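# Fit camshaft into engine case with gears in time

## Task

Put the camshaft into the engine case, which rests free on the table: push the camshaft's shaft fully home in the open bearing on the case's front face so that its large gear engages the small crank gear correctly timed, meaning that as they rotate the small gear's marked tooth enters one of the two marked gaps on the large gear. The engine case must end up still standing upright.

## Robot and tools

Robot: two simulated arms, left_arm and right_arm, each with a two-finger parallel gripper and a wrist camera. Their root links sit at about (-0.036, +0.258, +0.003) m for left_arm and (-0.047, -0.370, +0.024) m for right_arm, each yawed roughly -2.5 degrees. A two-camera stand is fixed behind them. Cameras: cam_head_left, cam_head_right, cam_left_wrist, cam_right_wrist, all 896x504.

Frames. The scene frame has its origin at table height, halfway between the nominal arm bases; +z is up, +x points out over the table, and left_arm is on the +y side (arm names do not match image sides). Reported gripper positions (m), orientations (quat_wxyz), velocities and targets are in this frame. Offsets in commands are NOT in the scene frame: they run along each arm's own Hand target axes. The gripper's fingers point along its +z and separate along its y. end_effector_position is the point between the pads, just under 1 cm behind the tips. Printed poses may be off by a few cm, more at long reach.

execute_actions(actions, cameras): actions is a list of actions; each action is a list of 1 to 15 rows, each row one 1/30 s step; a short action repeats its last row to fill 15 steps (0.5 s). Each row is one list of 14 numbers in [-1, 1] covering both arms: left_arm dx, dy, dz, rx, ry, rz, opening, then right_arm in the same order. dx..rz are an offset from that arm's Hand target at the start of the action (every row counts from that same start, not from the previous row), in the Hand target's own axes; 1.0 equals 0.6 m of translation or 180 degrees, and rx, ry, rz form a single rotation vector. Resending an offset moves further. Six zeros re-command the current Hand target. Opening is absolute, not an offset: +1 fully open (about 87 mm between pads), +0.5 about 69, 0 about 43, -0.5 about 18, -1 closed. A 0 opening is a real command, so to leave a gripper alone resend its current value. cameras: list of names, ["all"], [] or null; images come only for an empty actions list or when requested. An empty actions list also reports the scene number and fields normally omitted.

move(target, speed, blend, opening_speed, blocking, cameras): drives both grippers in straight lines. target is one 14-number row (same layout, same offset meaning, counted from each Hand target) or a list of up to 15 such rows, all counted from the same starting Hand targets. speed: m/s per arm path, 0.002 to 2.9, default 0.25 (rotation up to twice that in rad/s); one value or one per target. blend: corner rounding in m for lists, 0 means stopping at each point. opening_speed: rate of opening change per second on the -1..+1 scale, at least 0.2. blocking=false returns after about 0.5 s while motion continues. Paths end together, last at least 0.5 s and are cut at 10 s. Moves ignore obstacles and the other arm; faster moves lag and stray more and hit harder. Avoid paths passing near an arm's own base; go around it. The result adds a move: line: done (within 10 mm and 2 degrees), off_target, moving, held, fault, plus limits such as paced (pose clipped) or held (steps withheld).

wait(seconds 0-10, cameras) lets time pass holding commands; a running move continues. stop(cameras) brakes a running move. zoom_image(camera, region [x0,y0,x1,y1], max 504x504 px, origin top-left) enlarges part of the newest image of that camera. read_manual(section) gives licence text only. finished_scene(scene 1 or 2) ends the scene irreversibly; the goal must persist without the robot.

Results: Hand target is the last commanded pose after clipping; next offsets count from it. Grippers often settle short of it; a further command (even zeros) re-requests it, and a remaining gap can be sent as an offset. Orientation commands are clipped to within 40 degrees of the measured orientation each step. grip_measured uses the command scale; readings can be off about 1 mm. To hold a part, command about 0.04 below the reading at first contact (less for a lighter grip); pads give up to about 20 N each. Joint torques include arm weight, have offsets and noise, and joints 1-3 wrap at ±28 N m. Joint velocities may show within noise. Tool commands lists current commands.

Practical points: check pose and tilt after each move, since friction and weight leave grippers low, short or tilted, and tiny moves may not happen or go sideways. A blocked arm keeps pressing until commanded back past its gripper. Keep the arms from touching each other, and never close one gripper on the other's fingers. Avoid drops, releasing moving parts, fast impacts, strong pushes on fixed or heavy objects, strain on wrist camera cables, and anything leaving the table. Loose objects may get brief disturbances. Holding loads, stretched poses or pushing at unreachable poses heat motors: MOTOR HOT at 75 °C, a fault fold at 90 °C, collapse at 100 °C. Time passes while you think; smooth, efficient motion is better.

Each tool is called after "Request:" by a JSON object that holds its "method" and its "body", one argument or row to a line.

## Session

Request:
{"method": "execute_actions", "body": {
  "actions": []
}}

Scene clock: 0.00 s.
left_arm: end_effector_position=(+0.3204, +0.2587, +0.0238) grip_measured=+0.983 end_effector_quat_wxyz=(+0.514, -0.072, +0.854, -0.026) | right_arm: end_effector_position=(+0.3368, -0.3941, +0.0649) grip_measured=+0.982 end_effector_quat_wxyz=(+0.550, +0.048, +0.833, -0.023)
Joint positions: left_arm=[0.05 1.513 0.343 0.68 -0.024 -0.147 0.991] | right_arm=[0 1.564 0.406 0.753 0.054 0.038 0.991]
Joint velocities: within noise
Joint torques (N m): no reading
Heat: left arm: 28 °C; right arm: 34 °C.
Hand target: left_arm +0.3242, +0.2587, +0.0292; +0.522, -0.072, +0.850, -0.026 | right_arm +0.3410, -0.3942, +0.0721; +0.560, +0.048, +0.827, -0.023
Tool commands: left_gripper/opening=+1.0 right_gripper/opening=+1.0

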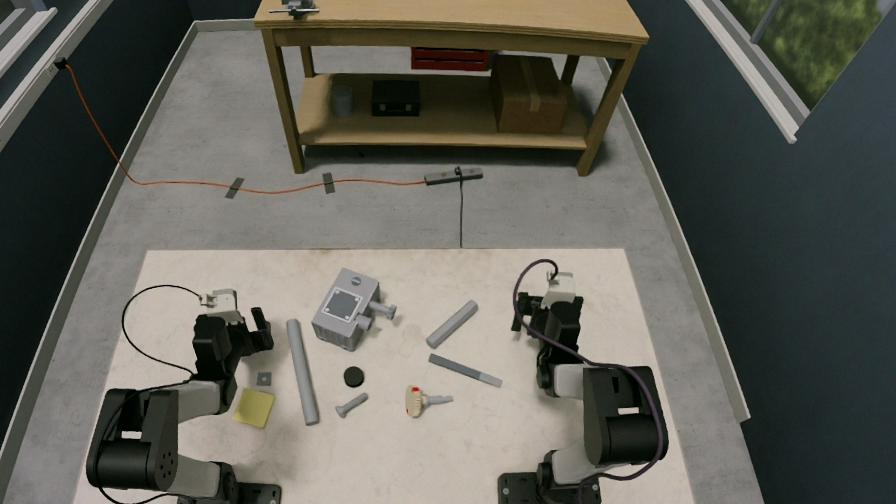

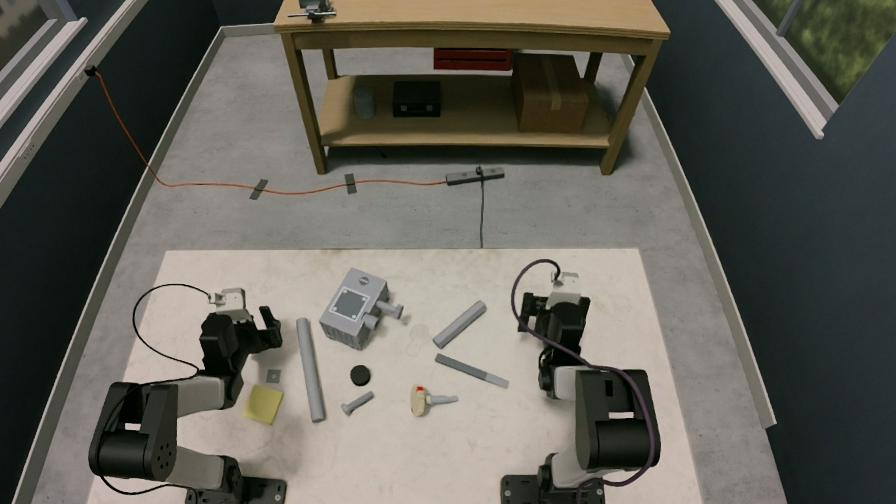

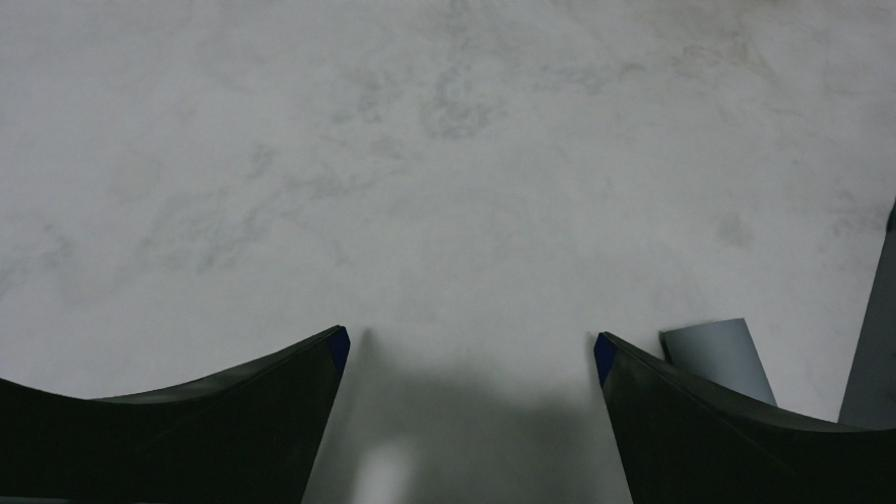

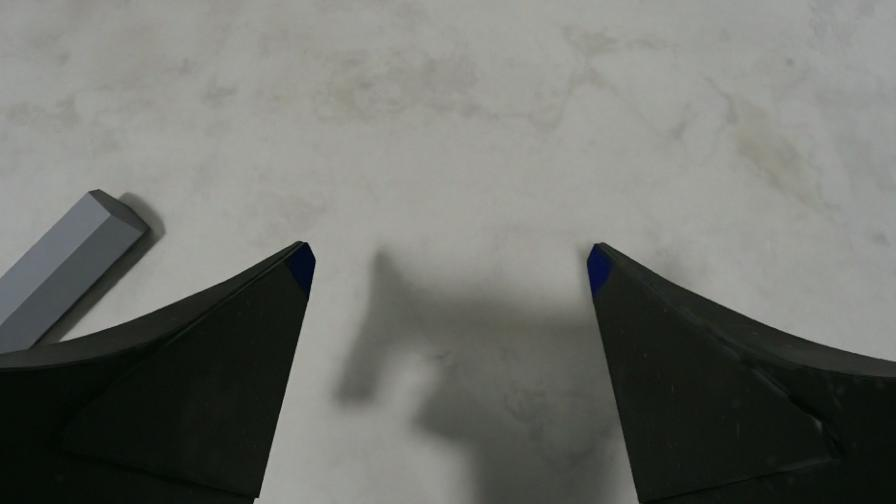

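Request:
{"method": "zoom_image", "body": {
  "camera": "cam_head_left",
  "region": [300, 255, 420, 365]
}}

Request:
{"method": "zoom_image", "body": {
  "camera": "cam_head_left",
  "region": [320, 360, 480, 440]
}}

Request:
{"method": "zoom_image", "body": {
  "camera": "cam_head_left",
  "region": [80, 250, 680, 504]
}}

Scaled by 4.200 from the camera's 896x504 image, which has a finer 1280x720 frame.

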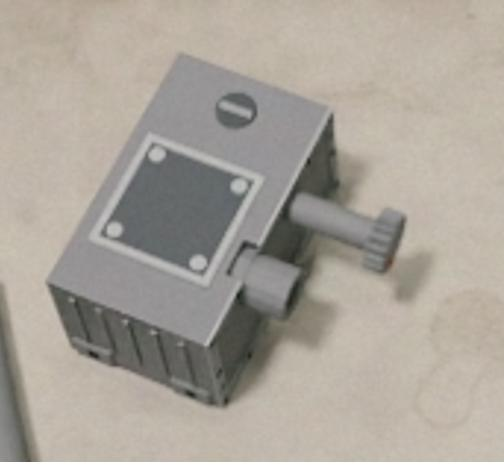

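Scaled by 3.150 from the camera's 896x504 image, which has a finer 1280x720 frame.

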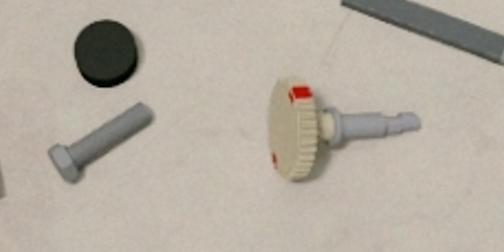

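Region (80, 250, 680, 504) is 600x254 pixels. A region can be at most 504 by 504 pixels.

Request:
{"method": "move", "body": {
  "target": [0,0,0,0,0,0,1,-0.002,0.403,-0.426,0,0.36,0,1],
  "speed": 0.25,
  "cameras": ["cam_head_left","cam_right_wrist"]
}}

Scene clock: 57.27 s.
left_arm: end_effector_position=(+0.3204, +0.2587, +0.0238) grip_measured=+0.983 end_effector_quat_wxyz=(+0.514, -0.072, +0.854, -0.026) | right_arm: end_effector_position=(+0.1298, -0.1372, +0.1662) grip_measured=+0.982 end_effector_quat_wxyz=(+0.028, +0.049, +0.998, -0.003)
Joint positions: left_arm=[0.05 1.513 0.343 0.68 -0.024 -0.147 0.991] | right_arm=[0.878 1.712 1.545 -1.374 0.047 0.933 0.991]
Joint torques (N m): left_arm=[-0.4 -3.99 5.01 2.04 0.08 -0.01] | right_arm=[0.34 -4.96 8.87 0.59 0.09 0.18]
Heat: left arm: 27 °C; right arm: 34 °C.
Hand target: left_arm +0.3242, +0.2587, +0.0292; +0.522, -0.072, +0.850, -0.026 | right_arm +0.1308, -0.1305, +0.1723; +0.029, +0.053, +0.998, +0.006
Off the commanded pose: left_arm 0.007 m, 1 deg | right_arm 0.009 m, 1 deg.
move: done
Images, in order (width x height): cam_head_left 896x504, cam_right_wrist 896x504.

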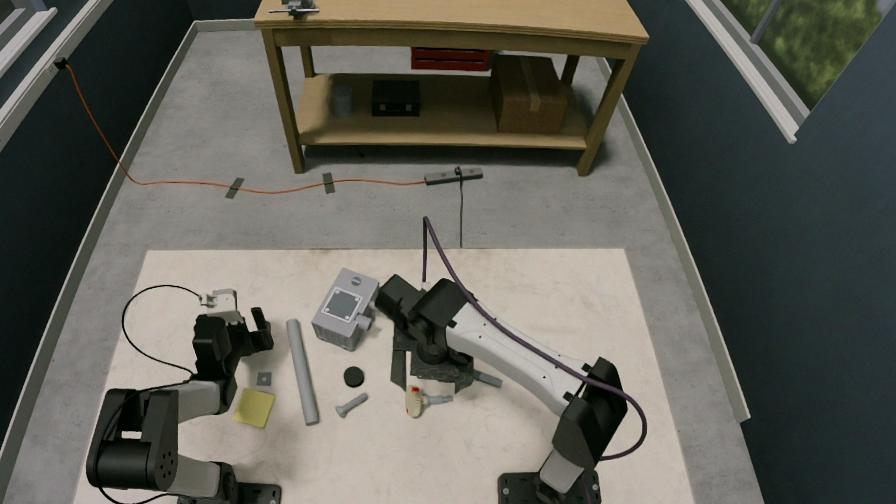

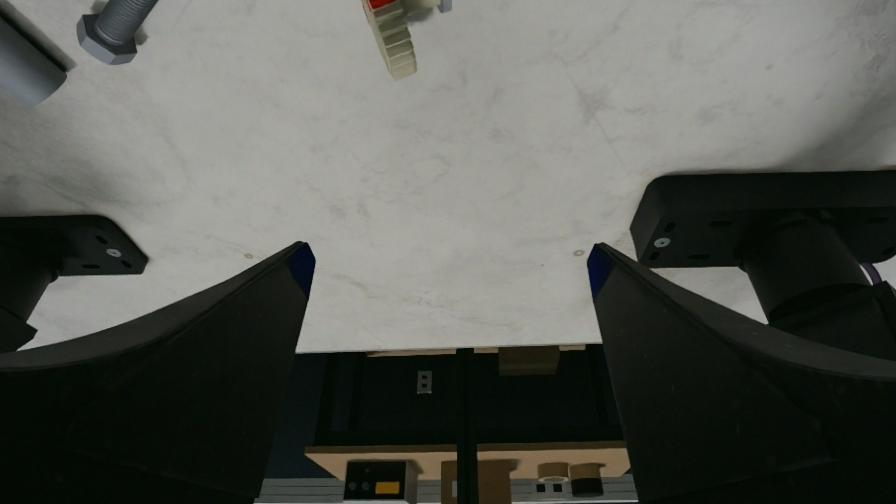

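Request:
{"method": "move", "body": {
  "target": [0,0,0,0,0,0,1,-0.12,0.02,0,0,0,0,1],
  "speed": 0.25,
  "cameras": ["cam_right_wrist"]
}}

Request:
{"method": "zoom_image", "body": {
  "camera": "cam_right_wrist",
  "region": [280, 80, 580, 260]
}}

Scene clock: 71.17 s.
left_arm: end_effector_position=(+0.3204, +0.2587, +0.0238) grip_measured=+0.983 end_effector_quat_wxyz=(+0.514, -0.072, +0.854, -0.026) | right_arm: end_effector_position=(+0.2003, -0.1292, +0.1708) grip_measured=+0.982 end_effector_quat_wxyz=(+0.027, +0.057, +0.998, -0.002)
Joint positions: left_arm=[0.05 1.513 0.343 0.68 -0.024 -0.147 0.991] | right_arm=[0.747 1.939 1.85 -1.447 0.04 0.819 0.991]
Joint torques (N m): left_arm=[-0.43 -3.97 5.03 2.05 0.07 0] | right_arm=[-0.31 -6.38 8.73 0.59 0.09 -0.05]
Heat: left arm: 27 °C; right arm: 35 °C.
Hand target: left_arm +0.3242, +0.2587, +0.0292; +0.522, -0.072, +0.850, -0.026 | right_arm +0.2035, -0.1262, +0.1766; +0.029, +0.053, +0.998, +0.006
Off the commanded pose: left_arm 0.007 m, 1 deg | right_arm 0.007 m, 1 deg.
move: done
Images, in order (width x height): cam_right_wrist 896x504.

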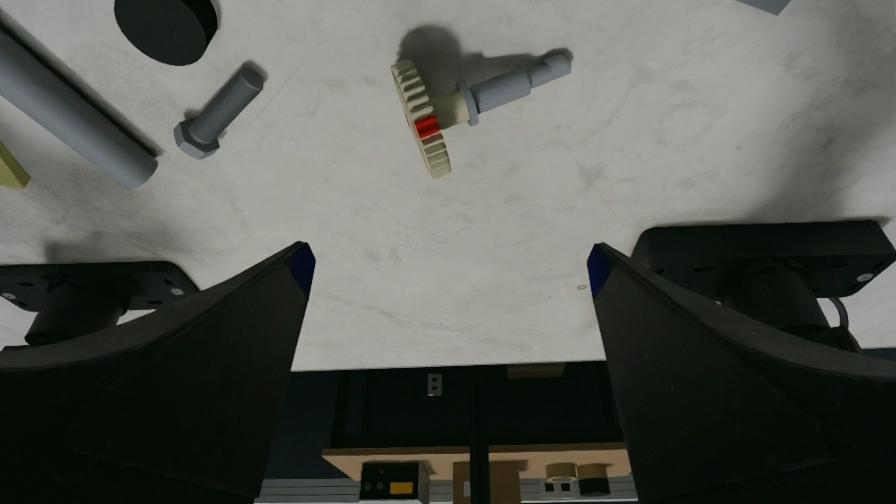

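Scaled by 1.680 from the camera's 896x504 image, which has a finer 1280x720 frame.

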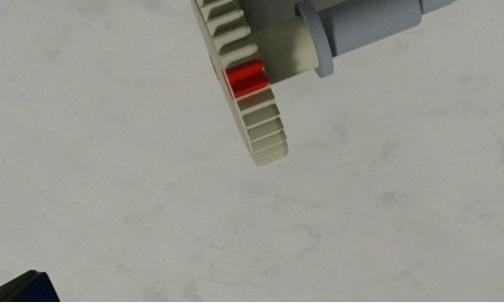

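Request:
{"method": "move", "body": {
  "target": [0,0,0,0,0,0,1,0.067,-0.061,0.056,-0.148,0.034,-0.1425,0.1],
  "speed": 0.2,
  "cameras": ["cam_right_wrist","cam_head_left"]
}}

Scene clock: 99.63 s.
left_arm: end_effector_position=(+0.3204, +0.2587, +0.0238) grip_measured=+0.983 end_effector_quat_wxyz=(+0.514, -0.072, +0.854, -0.026) | right_arm: end_effector_position=(+0.1607, -0.1569, +0.1353) grip_measured=+0.100 end_effector_quat_wxyz=(-0.024, -0.172, +0.960, +0.221)
Joint positions: left_arm=[0.05 1.513 0.343 0.68 -0.024 -0.147 0.991] | right_arm=[0.565 1.69 1.324 -1.093 -0.434 0.193 0.55]
Joint torques (N m): left_arm=[-0.4 -3.97 5 2.05 0.07 -0.01] | right_arm=[-0.83 -7.3 4.96 1 -0.19 -0.08]
Heat: left arm: 27 °C; right arm: 37 °C.
Hand target: left_arm +0.3242, +0.2587, +0.0292; +0.522, -0.072, +0.850, -0.026 | right_arm +0.1617, -0.1579, +0.1402; -0.011, -0.177, +0.957, +0.230
Off the commanded pose: left_arm 0.007 m, 1 deg | right_arm 0.005 m, 2 deg.
move: done
Images, in order (width x height): cam_head_left 896x504, cam_right_wrist 896x504.

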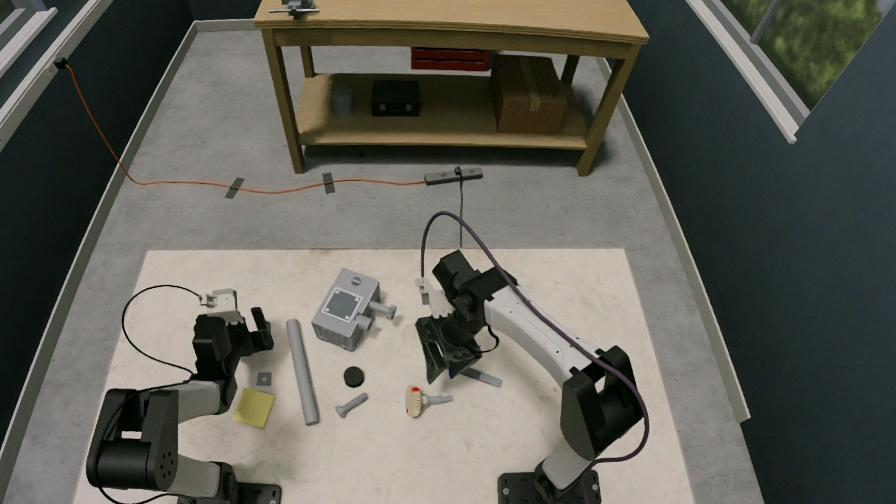

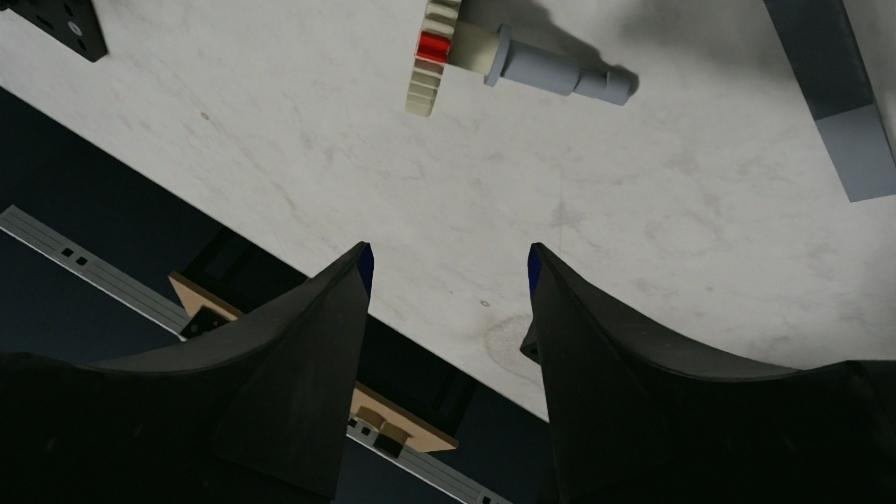

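Request:
{"method": "move", "body": {
  "target": [0,0,0,0,0,0,1,-0.065,-0.038,-0.016,-0.02,-0.029,0.06,0.1],
  "speed": 0.2,
  "cameras": ["cam_right_wrist"]
}}

Request:
{"method": "zoom_image", "body": {
  "camera": "cam_right_wrist",
  "region": [340, 0, 640, 220]
}}

Scene clock: 124.43 s.
left_arm: end_effector_position=(+0.3204, +0.2587, +0.0238) grip_measured=+0.983 end_effector_quat_wxyz=(+0.514, -0.072, +0.854, -0.026) | right_arm: end_effector_position=(+0.1973, -0.1718, +0.1347) grip_measured=+0.100 end_effector_quat_wxyz=(-0.008, -0.080, +0.963, +0.256)
Joint positions: left_arm=[0.05 1.513 0.343 0.68 -0.024 -0.147 0.991] | right_arm=[0.424 1.714 1.324 -1.03 -0.498 0.256 0.55]
Joint torques (N m): left_arm=[-0.44 -3.97 4.98 2.04 0.07 -0.01] | right_arm=[-0.54 -5.24 8.59 1.1 -0.24 0.18]
Heat: left arm: 28 °C; right arm: 39 °C.
Hand target: left_arm +0.3242, +0.2587, +0.0292; +0.522, -0.072, +0.850, -0.026 | right_arm +0.2069, -0.1677, +0.1410; +0.005, -0.075, +0.961, +0.266
Off the commanded pose: left_arm 0.007 m, 1 deg | right_arm 0.012 m, 2 deg.
move: off_target (right_arm)
Images, in order (width x height): cam_right_wrist 896x504.

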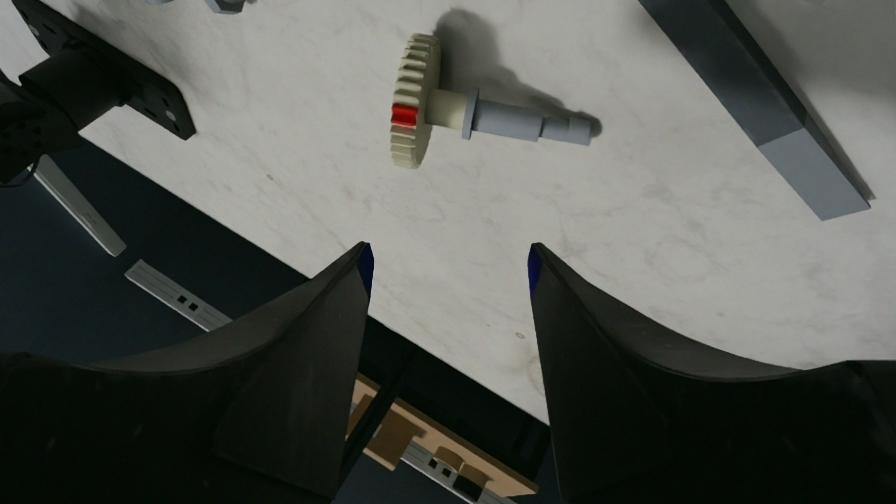

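Scaled by 1.680 from the camera's 896x504 image, which has a finer 1280x720 frame.

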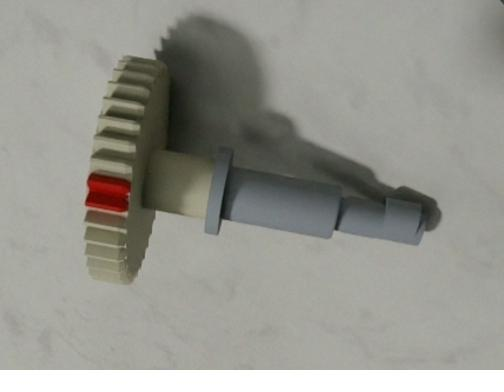

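Request:
{"method": "move", "body": {
  "target": [0,0,0,0,0,0,1,0.052,0.045,0.063,0,-0.0165,0.029,0.1],
  "speed": 0.15,
  "cameras": ["cam_right_wrist"]
}}

Scene clock: 157.00 s.
left_arm: end_effector_position=(+0.3204, +0.2587, +0.0238) grip_measured=+0.983 end_effector_quat_wxyz=(+0.514, -0.072, +0.854, -0.026) | right_arm: end_effector_position=(+0.1717, -0.1313, +0.1166) grip_measured=+0.100 end_effector_quat_wxyz=(+0.007, -0.024, +0.964, +0.264)
Joint positions: left_arm=[0.05 1.513 0.343 0.68 -0.024 -0.147 0.991] | right_arm=[0.569 1.628 1.141 -0.794 -0.456 0.545 0.55]
Joint torques (N m): left_arm=[-0.43 -3.99 4.98 2.05 0.07 -0.01] | right_arm=[0.44 -6.97 5.15 1.35 -0.04 0.14]
Heat: left arm: 29 °C; right arm: 36 °C.
Hand target: left_arm +0.3242, +0.2587, +0.0292; +0.522, -0.072, +0.850, -0.026 | right_arm +0.1709, -0.1299, +0.1207; +0.018, -0.024, +0.963, +0.268
Off the commanded pose: left_arm 0.007 m, 1 deg | right_arm 0.004 m, 1 deg.
move: done
Images, in order (width x height): cam_right_wrist 896x504.

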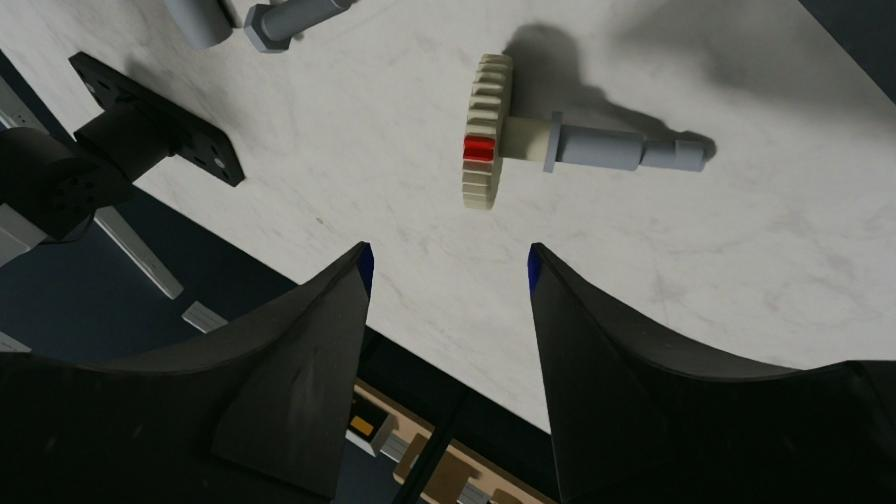

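Request:
{"method": "move", "body": {
  "target": [0,0,0,0,0,0,1,0.0135,0.007,0.036,0.078,-0.008,0.014,0.1],
  "speed": 0.15,
  "cameras": ["cam_right_wrist"]
}}

Scene clock: 173.10 s.
left_arm: end_effector_position=(+0.3204, +0.2587, +0.0238) grip_measured=+0.983 end_effector_quat_wxyz=(+0.514, -0.072, +0.854, -0.026) | right_arm: end_effector_position=(+0.1576, -0.1217, +0.0977) grip_measured=+0.100 end_effector_quat_wxyz=(+0.018, +0.000, +0.989, +0.145)
Joint positions: left_arm=[0.05 1.513 0.343 0.68 -0.024 -0.147 0.991] | right_arm=[0.732 1.685 1.203 -0.871 -0.2 0.713 0.55]
Joint torques (N m): left_arm=[-0.42 -3.96 5 2.05 0.07 -0.01] | right_arm=[0.4 -4.89 9.24 1.01 0.12 0.17]
Heat: left arm: 29 °C; right arm: 38 °C.
Hand target: left_arm +0.3242, +0.2587, +0.0292; +0.522, -0.072, +0.850, -0.026 | right_arm +0.1630, -0.1155, +0.1040; +0.027, +0.003, +0.989, +0.149
Off the commanded pose: left_arm 0.007 m, 1 deg | right_arm 0.010 m, 1 deg.
move: done
Images, in order (width x height): cam_right_wrist 896x504.

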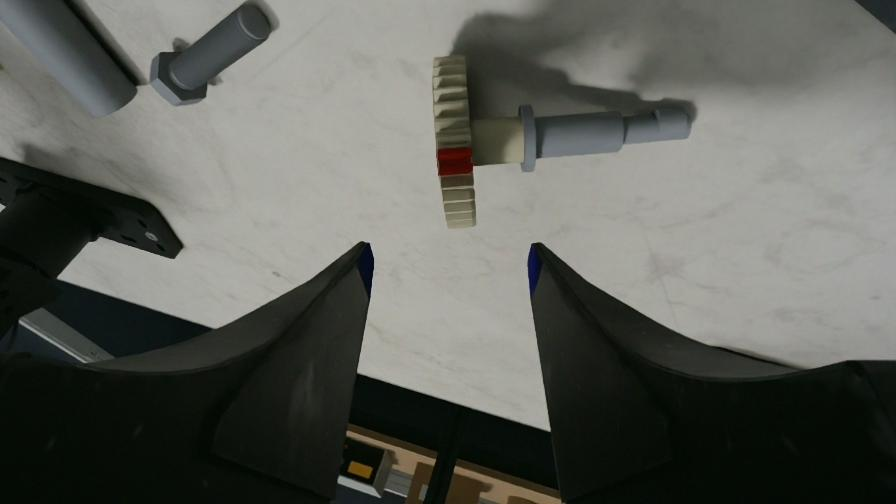

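Request:
{"method": "zoom_image", "body": {
  "camera": "cam_head_left",
  "region": [360, 295, 410, 330]
}}

This scene's latest camera images include none from cam_head_left. They are from: cam_right_wrist. cam_head_left's image comes with the result of a call that names it in "cameras".

Request:
{"method": "move", "body": {
  "target": [0,0,0,0,0,0,1,0.083,0,0.032,0,-0.25,0,0.1],
  "speed": 0.15,
  "cameras": ["cam_right_wrist","cam_head_left"]
}}

Request:
{"method": "zoom_image", "body": {
  "camera": "cam_head_left",
  "region": [350, 285, 420, 345]
}}

Scene clock: 205.77 s.
left_arm: end_effector_position=(+0.3204, +0.2587, +0.0238) grip_measured=+0.983 end_effector_quat_wxyz=(+0.514, -0.072, +0.854, -0.026) | right_arm: end_effector_position=(+0.1143, -0.1106, +0.0829) grip_measured=+0.100 end_effector_quat_wxyz=(+0.397, +0.053, +0.907, +0.129)
Joint positions: left_arm=[0.05 1.513 0.343 0.68 -0.024 -0.147 0.991] | right_arm=[1.341 1.337 0.671 -0.374 0.714 1.212 0.55]
Joint torques (N m): left_arm=[-0.43 -3.97 5.01 2.05 0.07 0] | right_arm=[0.65 -3.19 5.08 1.72 0.58 0.2]
Heat: left arm: 30 °C; right arm: 35 °C.
Hand target: left_arm +0.3242, +0.2587, +0.0292; +0.522, -0.072, +0.850, -0.026 | right_arm +0.1144, -0.1091, +0.0831; +0.403, +0.059, +0.903, +0.136
Off the commanded pose: left_arm 0.007 m, 1 deg | right_arm 0.001 m, 1 deg.
move: done
Images, in order (width x height): cam_head_left 896x504, cam_right_wrist 896x504.

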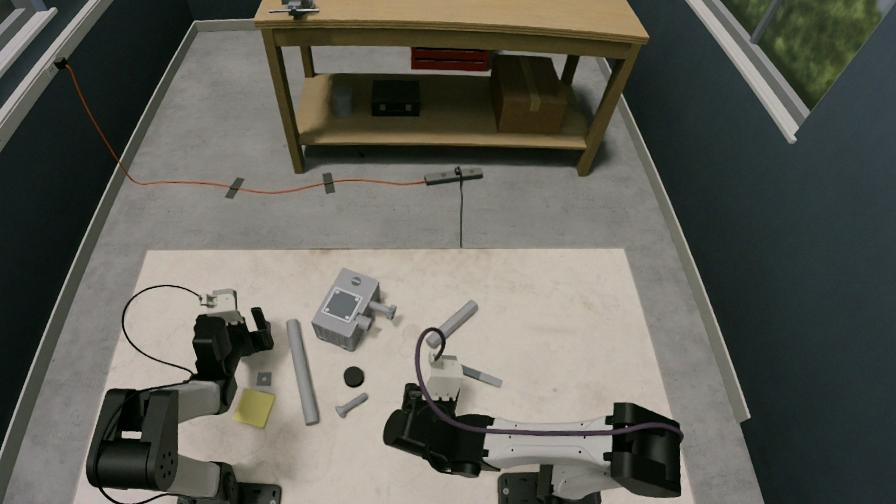

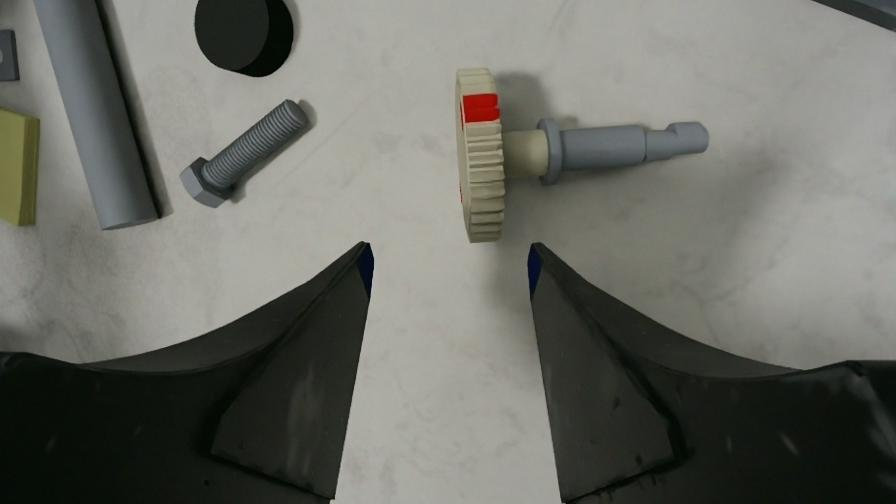

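Scaled by 7.200 from the camera's 896x504 image, which has a finer 1280x720 frame.

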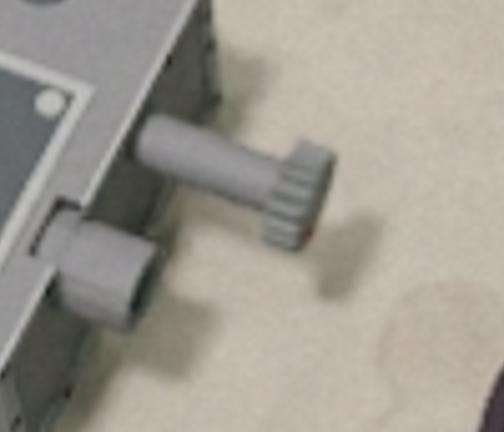

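Request:
{"method": "move", "body": {
  "target": [
    [0,0,0,0,0,0,1,0.01,-0.021,0.0,0,0,0,0.1],
    [0,0,0,0,0,0,1,0.010,-0.021,0.052,0,0,0,0.1]
  ],
  "speed": 0.12,
  "cameras": ["cam_right_wrist"]
}}

Scene clock: 218.53 s.
left_arm: end_effector_position=(+0.3204, +0.2587, +0.0238) grip_measured=+0.983 end_effector_quat_wxyz=(+0.514, -0.072, +0.854, -0.026) | right_arm: end_effector_position=(+0.1312, -0.1116, +0.0583) grip_measured=+0.100 end_effector_quat_wxyz=(+0.402, +0.059, +0.903, +0.138)
Joint positions: left_arm=[0.05 1.513 0.343 0.68 -0.024 -0.147 0.991] | right_arm=[1.273 1.394 0.582 -0.159 0.685 1.141 0.55]
Joint torques (N m): left_arm=[-0.42 -3.96 4.96 2.04 0.07 -0.01] | right_arm=[-0.87 -2.86 4.79 1.83 0.4 -0.06]
Heat: left arm: 30 °C; right arm: 34 °C.
Hand target: left_arm +0.3242, +0.2587, +0.0292; +0.522, -0.072, +0.850, -0.026 | right_arm +0.1336, -0.1137, +0.0552; +0.403, +0.059, +0.903, +0.136
Off the commanded pose: left_arm 0.007 m, 1 deg | right_arm 0.004 m, 0 deg.
move: done
Images, in order (width x height): cam_right_wrist 896x504.

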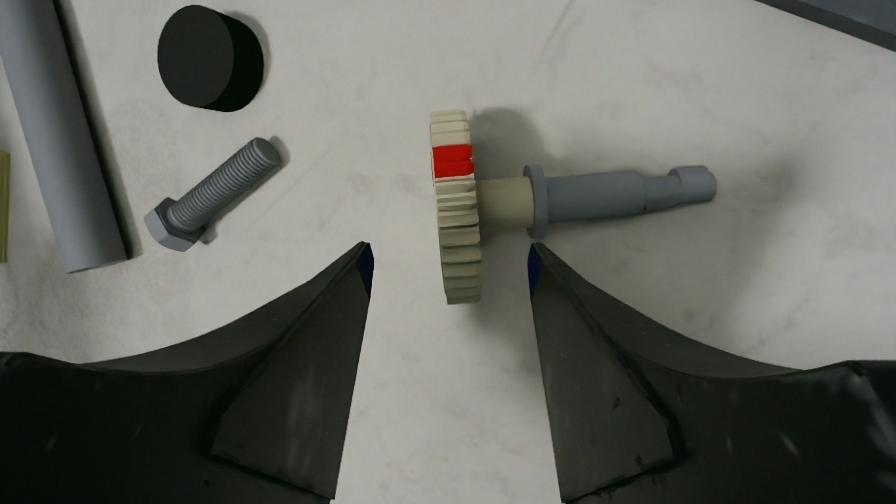

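Request:
{"method": "move", "body": {
  "target": [
    [0,0,0,0,0,0,1,0.008,-0.004,0.0,0,0,0,-0.25],
    [0,0,0,0,0,0,1,0.012,-0.004,0.01,0,0,0,-0.25],
    [0,0,0,0,0,0,1,0.012,-0.004,0.01,0,0,0,-0.85]
  ],
  "speed": 0.08,
  "opening_speed": 0.8,
  "cameras": ["cam_right_wrist"]
}}

Scene clock: 228.33 s.
left_arm: end_effector_position=(+0.3204, +0.2587, +0.0238) grip_measured=+0.983 end_effector_quat_wxyz=(+0.514, -0.072, +0.854, -0.026) | right_arm: end_effector_position=(+0.1314, -0.1105, +0.0486) grip_measured=-0.652 end_effector_quat_wxyz=(+0.402, +0.059, +0.903, +0.139)
Joint positions: left_arm=[0.05 1.513 0.343 0.68 -0.024 -0.147 0.991] | right_arm=[1.273 1.425 0.559 -0.102 0.683 1.141 0.174]
Joint torques (N m): left_arm=[-0.43 -3.95 4.97 2.05 0.07 -0.01] | right_arm=[-0.77 -2.91 4.78 1.79 0.41 -0.03]
Heat: left arm: 31 °C; right arm: 33 °C.
Hand target: left_arm +0.3242, +0.2587, +0.0292; +0.522, -0.072, +0.850, -0.026 | right_arm +0.1333, -0.1133, +0.0456; +0.403, +0.059, +0.903, +0.136
Off the commanded pose: left_arm 0.007 m, 1 deg | right_arm 0.004 m, 0 deg.
move: done
Images, in order (width x height): cam_right_wrist 896x504.

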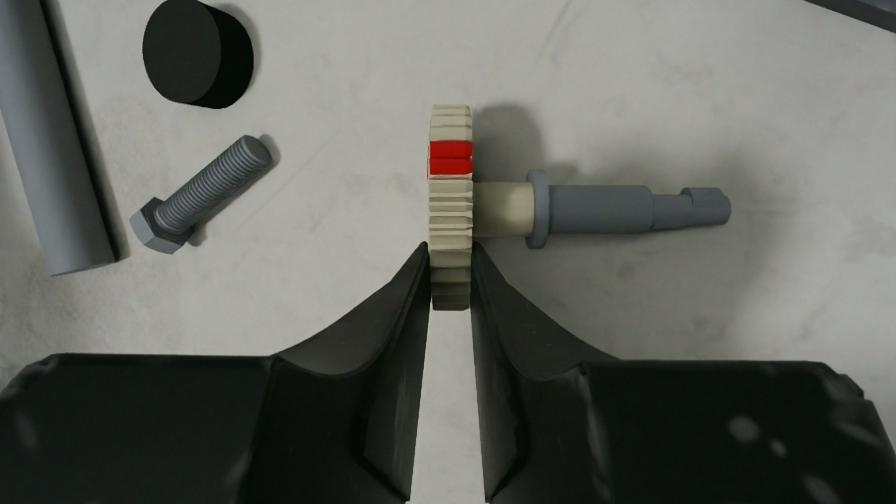

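Request:
{"method": "move", "body": {
  "target": [
    [0,0,0,0,0,0,1,-0.071,0.029,-0.064,0,0,0,-0.85],
    [0,0,0,0,0,0,1,-0.2325,-0.0207,-0.126,-0.112,0.286,-0.4516,-0.85]
  ],
  "speed": 0.2,
  "blend": [0.03,0],
  "cameras": ["cam_right_wrist","cam_head_left"]
}}

Scene clock: 262.50 s.
left_arm: end_effector_position=(+0.3204, +0.2587, +0.0238) grip_measured=+0.983 end_effector_quat_wxyz=(+0.514, -0.072, +0.854, -0.026) | right_arm: end_effector_position=(+0.1637, -0.1706, +0.1820) grip_measured=-0.652 end_effector_quat_wxyz=(-0.010, -0.640, +0.768, +0.004)
Joint positions: left_arm=[0.05 1.513 0.343 0.68 -0.024 -0.147 0.991] | right_arm=[0.871 1.799 1.703 -1.492 -0.011 -0.562 0.174]
Joint torques (N m): left_arm=[-0.43 -3.97 5 2.04 0.08 -0.01] | right_arm=[-0.7 -5.6 9.17 0.46 0.15 -0.1]
Heat: left arm: 31 °C; right arm: 32 °C.
Hand target: left_arm +0.3242, +0.2587, +0.0292; +0.522, -0.072, +0.850, -0.026 | right_arm +0.1702, -0.1704, +0.1894; +0.001, -0.642, +0.766, +0.000
Off the commanded pose: left_arm 0.007 m, 1 deg | right_arm 0.010 m, 1 deg.
move: done; blend cut to 0.0299 m at target 1
Images, in order (width x height): cam_head_left 896x504, cam_right_wrist 896x504.

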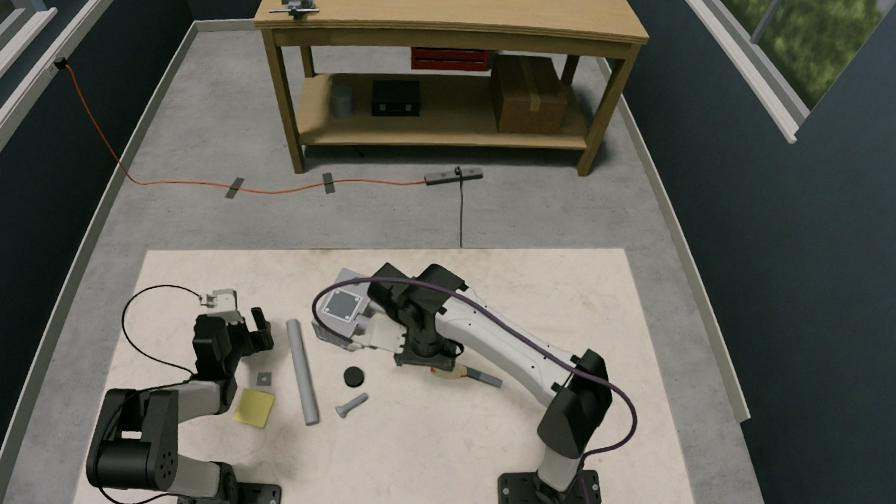

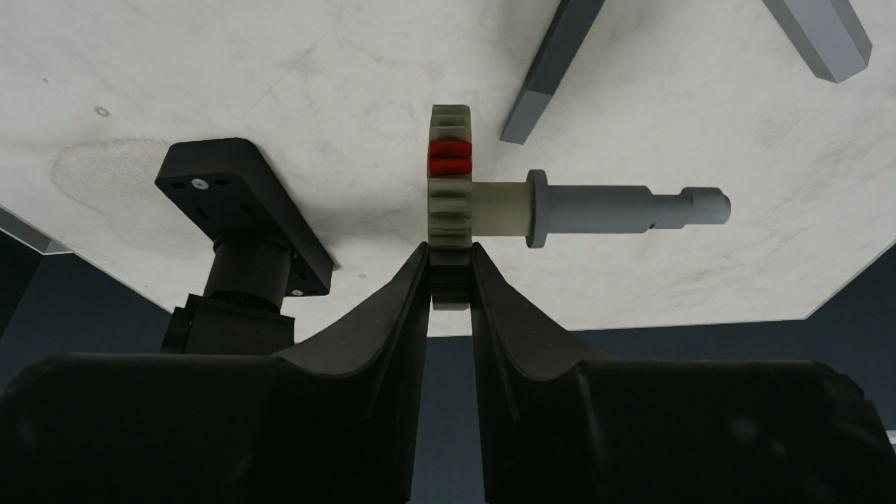

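Request:
{"method": "move", "body": {
  "target": [0,0,0,0,0,0,1,-0.079,-0.062,0.042,0,0,-0.411,-0.85],
  "speed": 0.2,
  "cameras": ["cam_right_wrist","cam_head_left","cam_head_right"]
}}

Scene clock: 274.37 s.
left_arm: end_effector_position=(+0.3204, +0.2587, +0.0238) grip_measured=+0.983 end_effector_quat_wxyz=(+0.514, -0.072, +0.854, -0.026) | right_arm: end_effector_position=(+0.2123, -0.1299, +0.1673) grip_measured=-0.652 end_effector_quat_wxyz=(-0.002, +0.973, -0.232, -0.005)
Joint positions: left_arm=[0.05 1.513 0.343 0.68 -0.024 -0.147 0.991] | right_arm=[0.899 1.842 1.703 -1.433 -0.011 -1.816 0.174]
Joint torques (N m): left_arm=[-0.44 -3.97 5 2.05 0.07 0] | right_arm=[-0.24 -6.08 4.59 0.74 0.13 -0.11]
Heat: left arm: 32 °C; right arm: 32 °C.
Hand target: left_arm +0.3242, +0.2587, +0.0292; +0.522, -0.072, +0.850, -0.026 | right_arm +0.2151, -0.1302, +0.1643; -0.001, +0.974, -0.226, +0.000
Off the commanded pose: left_arm 0.007 m, 1 deg | right_arm 0.004 m, 1 deg.
move: done
Images, in order (width x height): cam_head_left 896x504, cam_head_right 896x504, cam_right_wrist 896x504.

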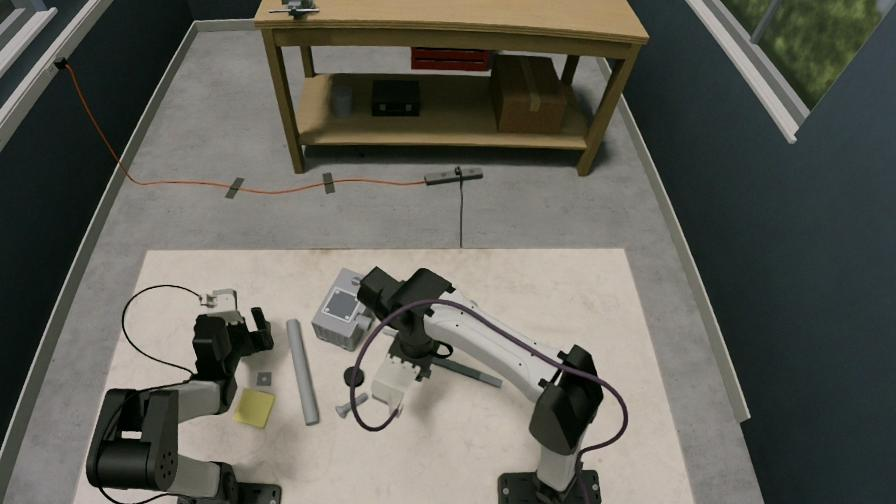

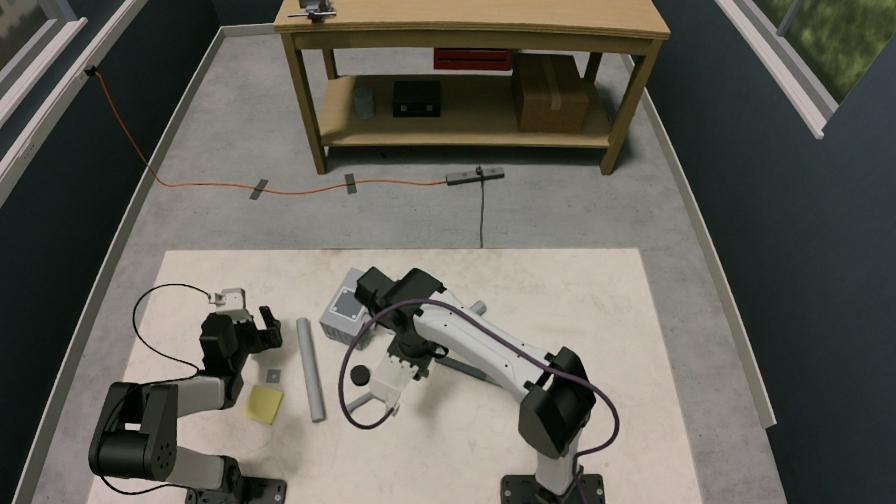

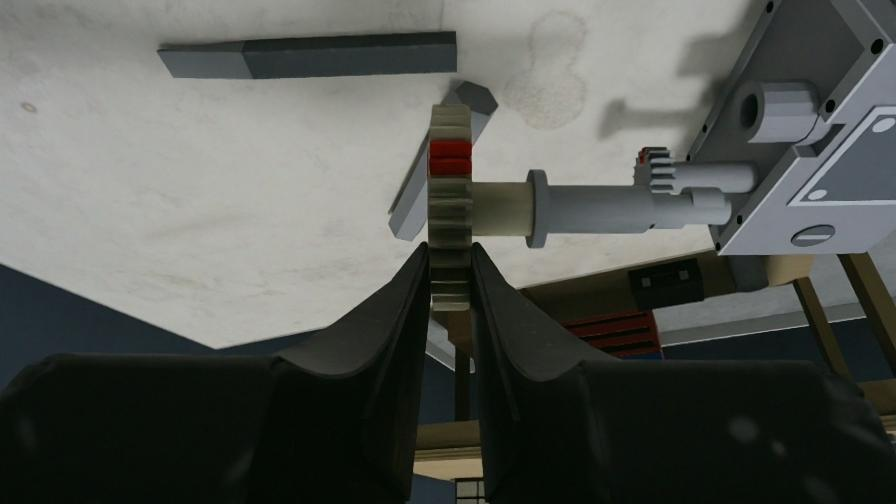

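Request:
{"method": "zoom_image", "body": {
  "camera": "cam_right_wrist",
  "region": [600, 60, 896, 260]
}}

Request:
{"method": "zoom_image", "body": {
  "camera": "cam_right_wrist",
  "region": [625, 140, 685, 200]
}}

Scaled by 1.703 from the camera's 896x504 image, which has a finer 1280x720 frame.

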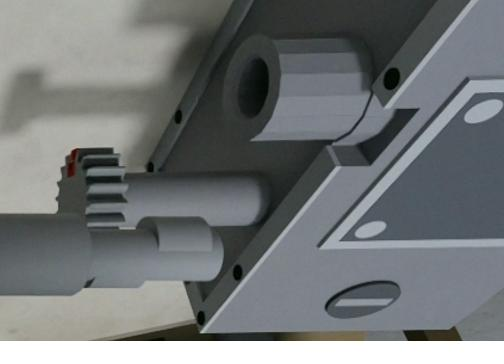

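Scaled by 8.400 from the camera's 896x504 image, which has a finer 1280x720 frame.

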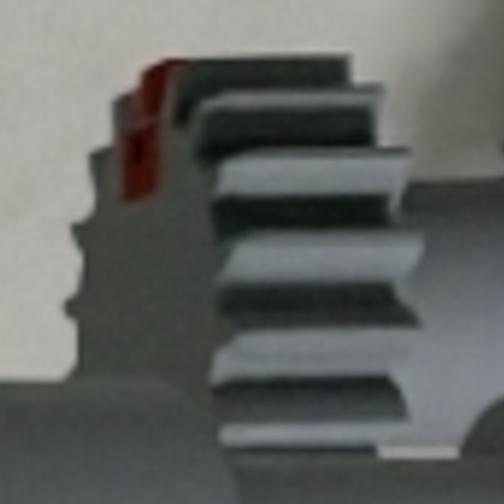

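Request:
{"method": "move", "body": {
  "target": [0,0,0,0,0,0,1,0.032,0,0.117,0,0,0,-0.85],
  "speed": 0.15,
  "cameras": ["cam_right_wrist"]
}}

Request:
{"method": "zoom_image", "body": {
  "camera": "cam_right_wrist",
  "region": [600, 60, 896, 260]
}}

Scene clock: 323.73 s.
left_arm: end_effector_position=(+0.3204, +0.2587, +0.0238) grip_measured=+0.983 end_effector_quat_wxyz=(+0.514, -0.072, +0.854, -0.026) | right_arm: end_effector_position=(+0.2275, -0.1377, +0.0939) grip_measured=-0.652 end_effector_quat_wxyz=(+0.003, +0.973, -0.229, -0.008)
Joint positions: left_arm=[0.05 1.513 0.343 0.68 -0.024 -0.147 0.991] | right_arm=[0.852 1.881 1.461 -1.164 -0.01 -1.869 0.174]
Joint torques (N m): left_arm=[-0.4 -3.99 5.01 2.05 0.07 -0.01] | right_arm=[-0.81 -6.61 5.22 0.69 0.12 -0.1]
Heat: left arm: 32 °C; right arm: 35 °C.
Hand target: left_arm +0.3242, +0.2587, +0.0292; +0.522, -0.072, +0.850, -0.026 | right_arm +0.2323, -0.1385, +0.0941; -0.001, +0.974, -0.226, +0.000
Off the commanded pose: left_arm 0.007 m, 1 deg | right_arm 0.005 m, 1 deg.
move: done
Images, in order (width x height): cam_right_wrist 896x504.

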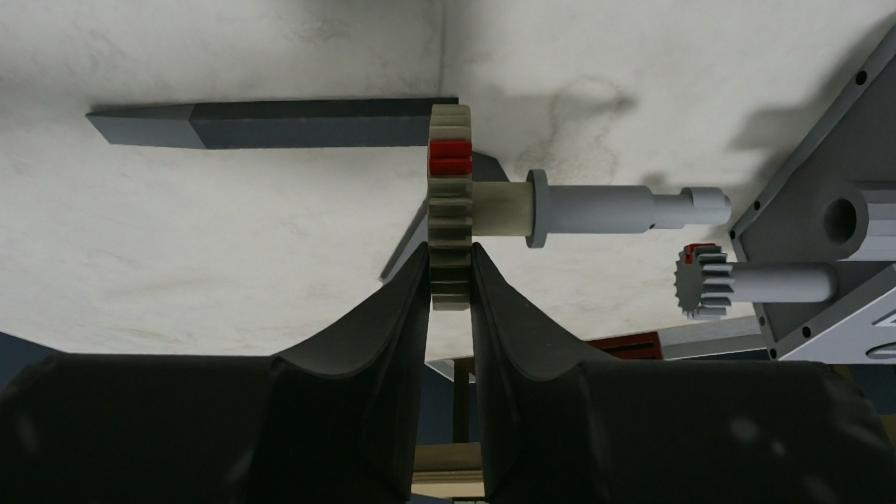

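Scaled by 1.703 from the camera's 896x504 image, which has a finer 1280x720 frame.

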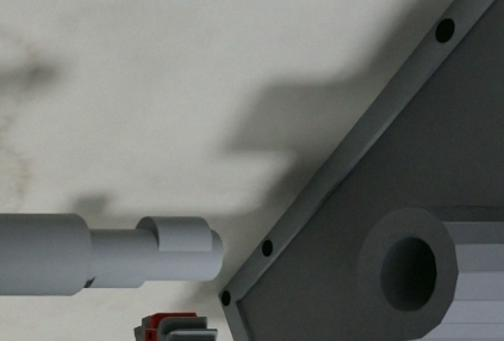

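Request:
{"method": "zoom_image", "body": {
  "camera": "cam_right_wrist",
  "region": [660, 230, 750, 330]
}}

Scaled by 5.040 from the camera's 896x504 image, which has a finer 1280x720 frame.

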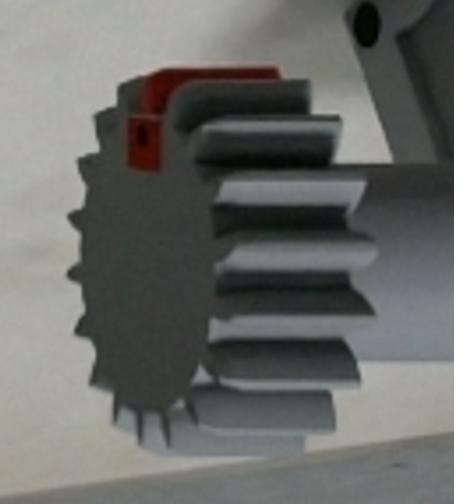

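Request:
{"method": "move", "body": {
  "target": [0,0,0,0,0,0,1,0.035,0,0.013,0,-0.0656,0,-0.85],
  "speed": 0.1,
  "cameras": ["cam_right_wrist"]
}}

Request:
{"method": "zoom_image", "body": {
  "camera": "cam_right_wrist",
  "region": [600, 130, 896, 330]
}}

Scene clock: 356.27 s.
left_arm: end_effector_position=(+0.3204, +0.2587, +0.0238) grip_measured=+0.983 end_effector_quat_wxyz=(+0.514, -0.072, +0.854, -0.026) | right_arm: end_effector_position=(+0.2443, -0.1534, +0.0786) grip_measured=-0.652 end_effector_quat_wxyz=(-0.009, +0.968, -0.230, -0.103)
Joint positions: left_arm=[0.05 1.513 0.343 0.68 -0.024 -0.147 0.991] | right_arm=[0.701 1.986 1.558 -1.26 -0.173 -2.026 0.174]
Joint torques (N m): left_arm=[-0.4 -4 4.98 2.04 0.07 -0.01] | right_arm=[-0.59 -6.83 8.91 0.22 -0.16 -0.12]
Heat: left arm: 33 °C; right arm: 36 °C.
Hand target: left_arm +0.3242, +0.2587, +0.0292; +0.522, -0.072, +0.850, -0.026 | right_arm +0.2512, -0.1479, +0.0862; -0.024, +0.969, -0.224, -0.100
Off the commanded pose: left_arm 0.007 m, 1 deg | right_arm 0.012 m, 2 deg.
move: off_target (right_arm)
Images, in order (width x height): cam_right_wrist 896x504.

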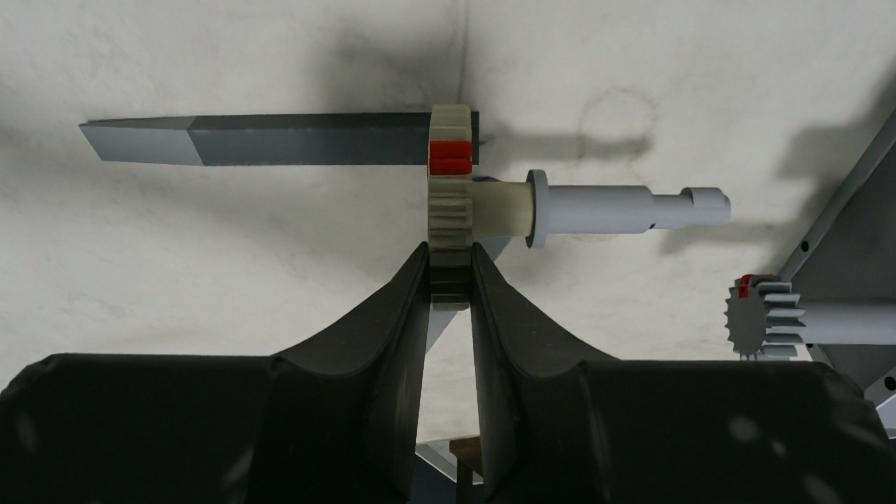

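Scaled by 1.703 from the camera's 896x504 image, which has a finer 1280x720 frame.

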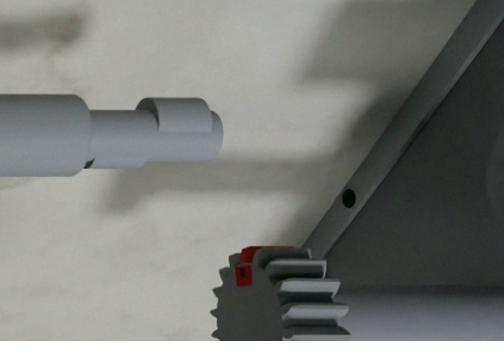

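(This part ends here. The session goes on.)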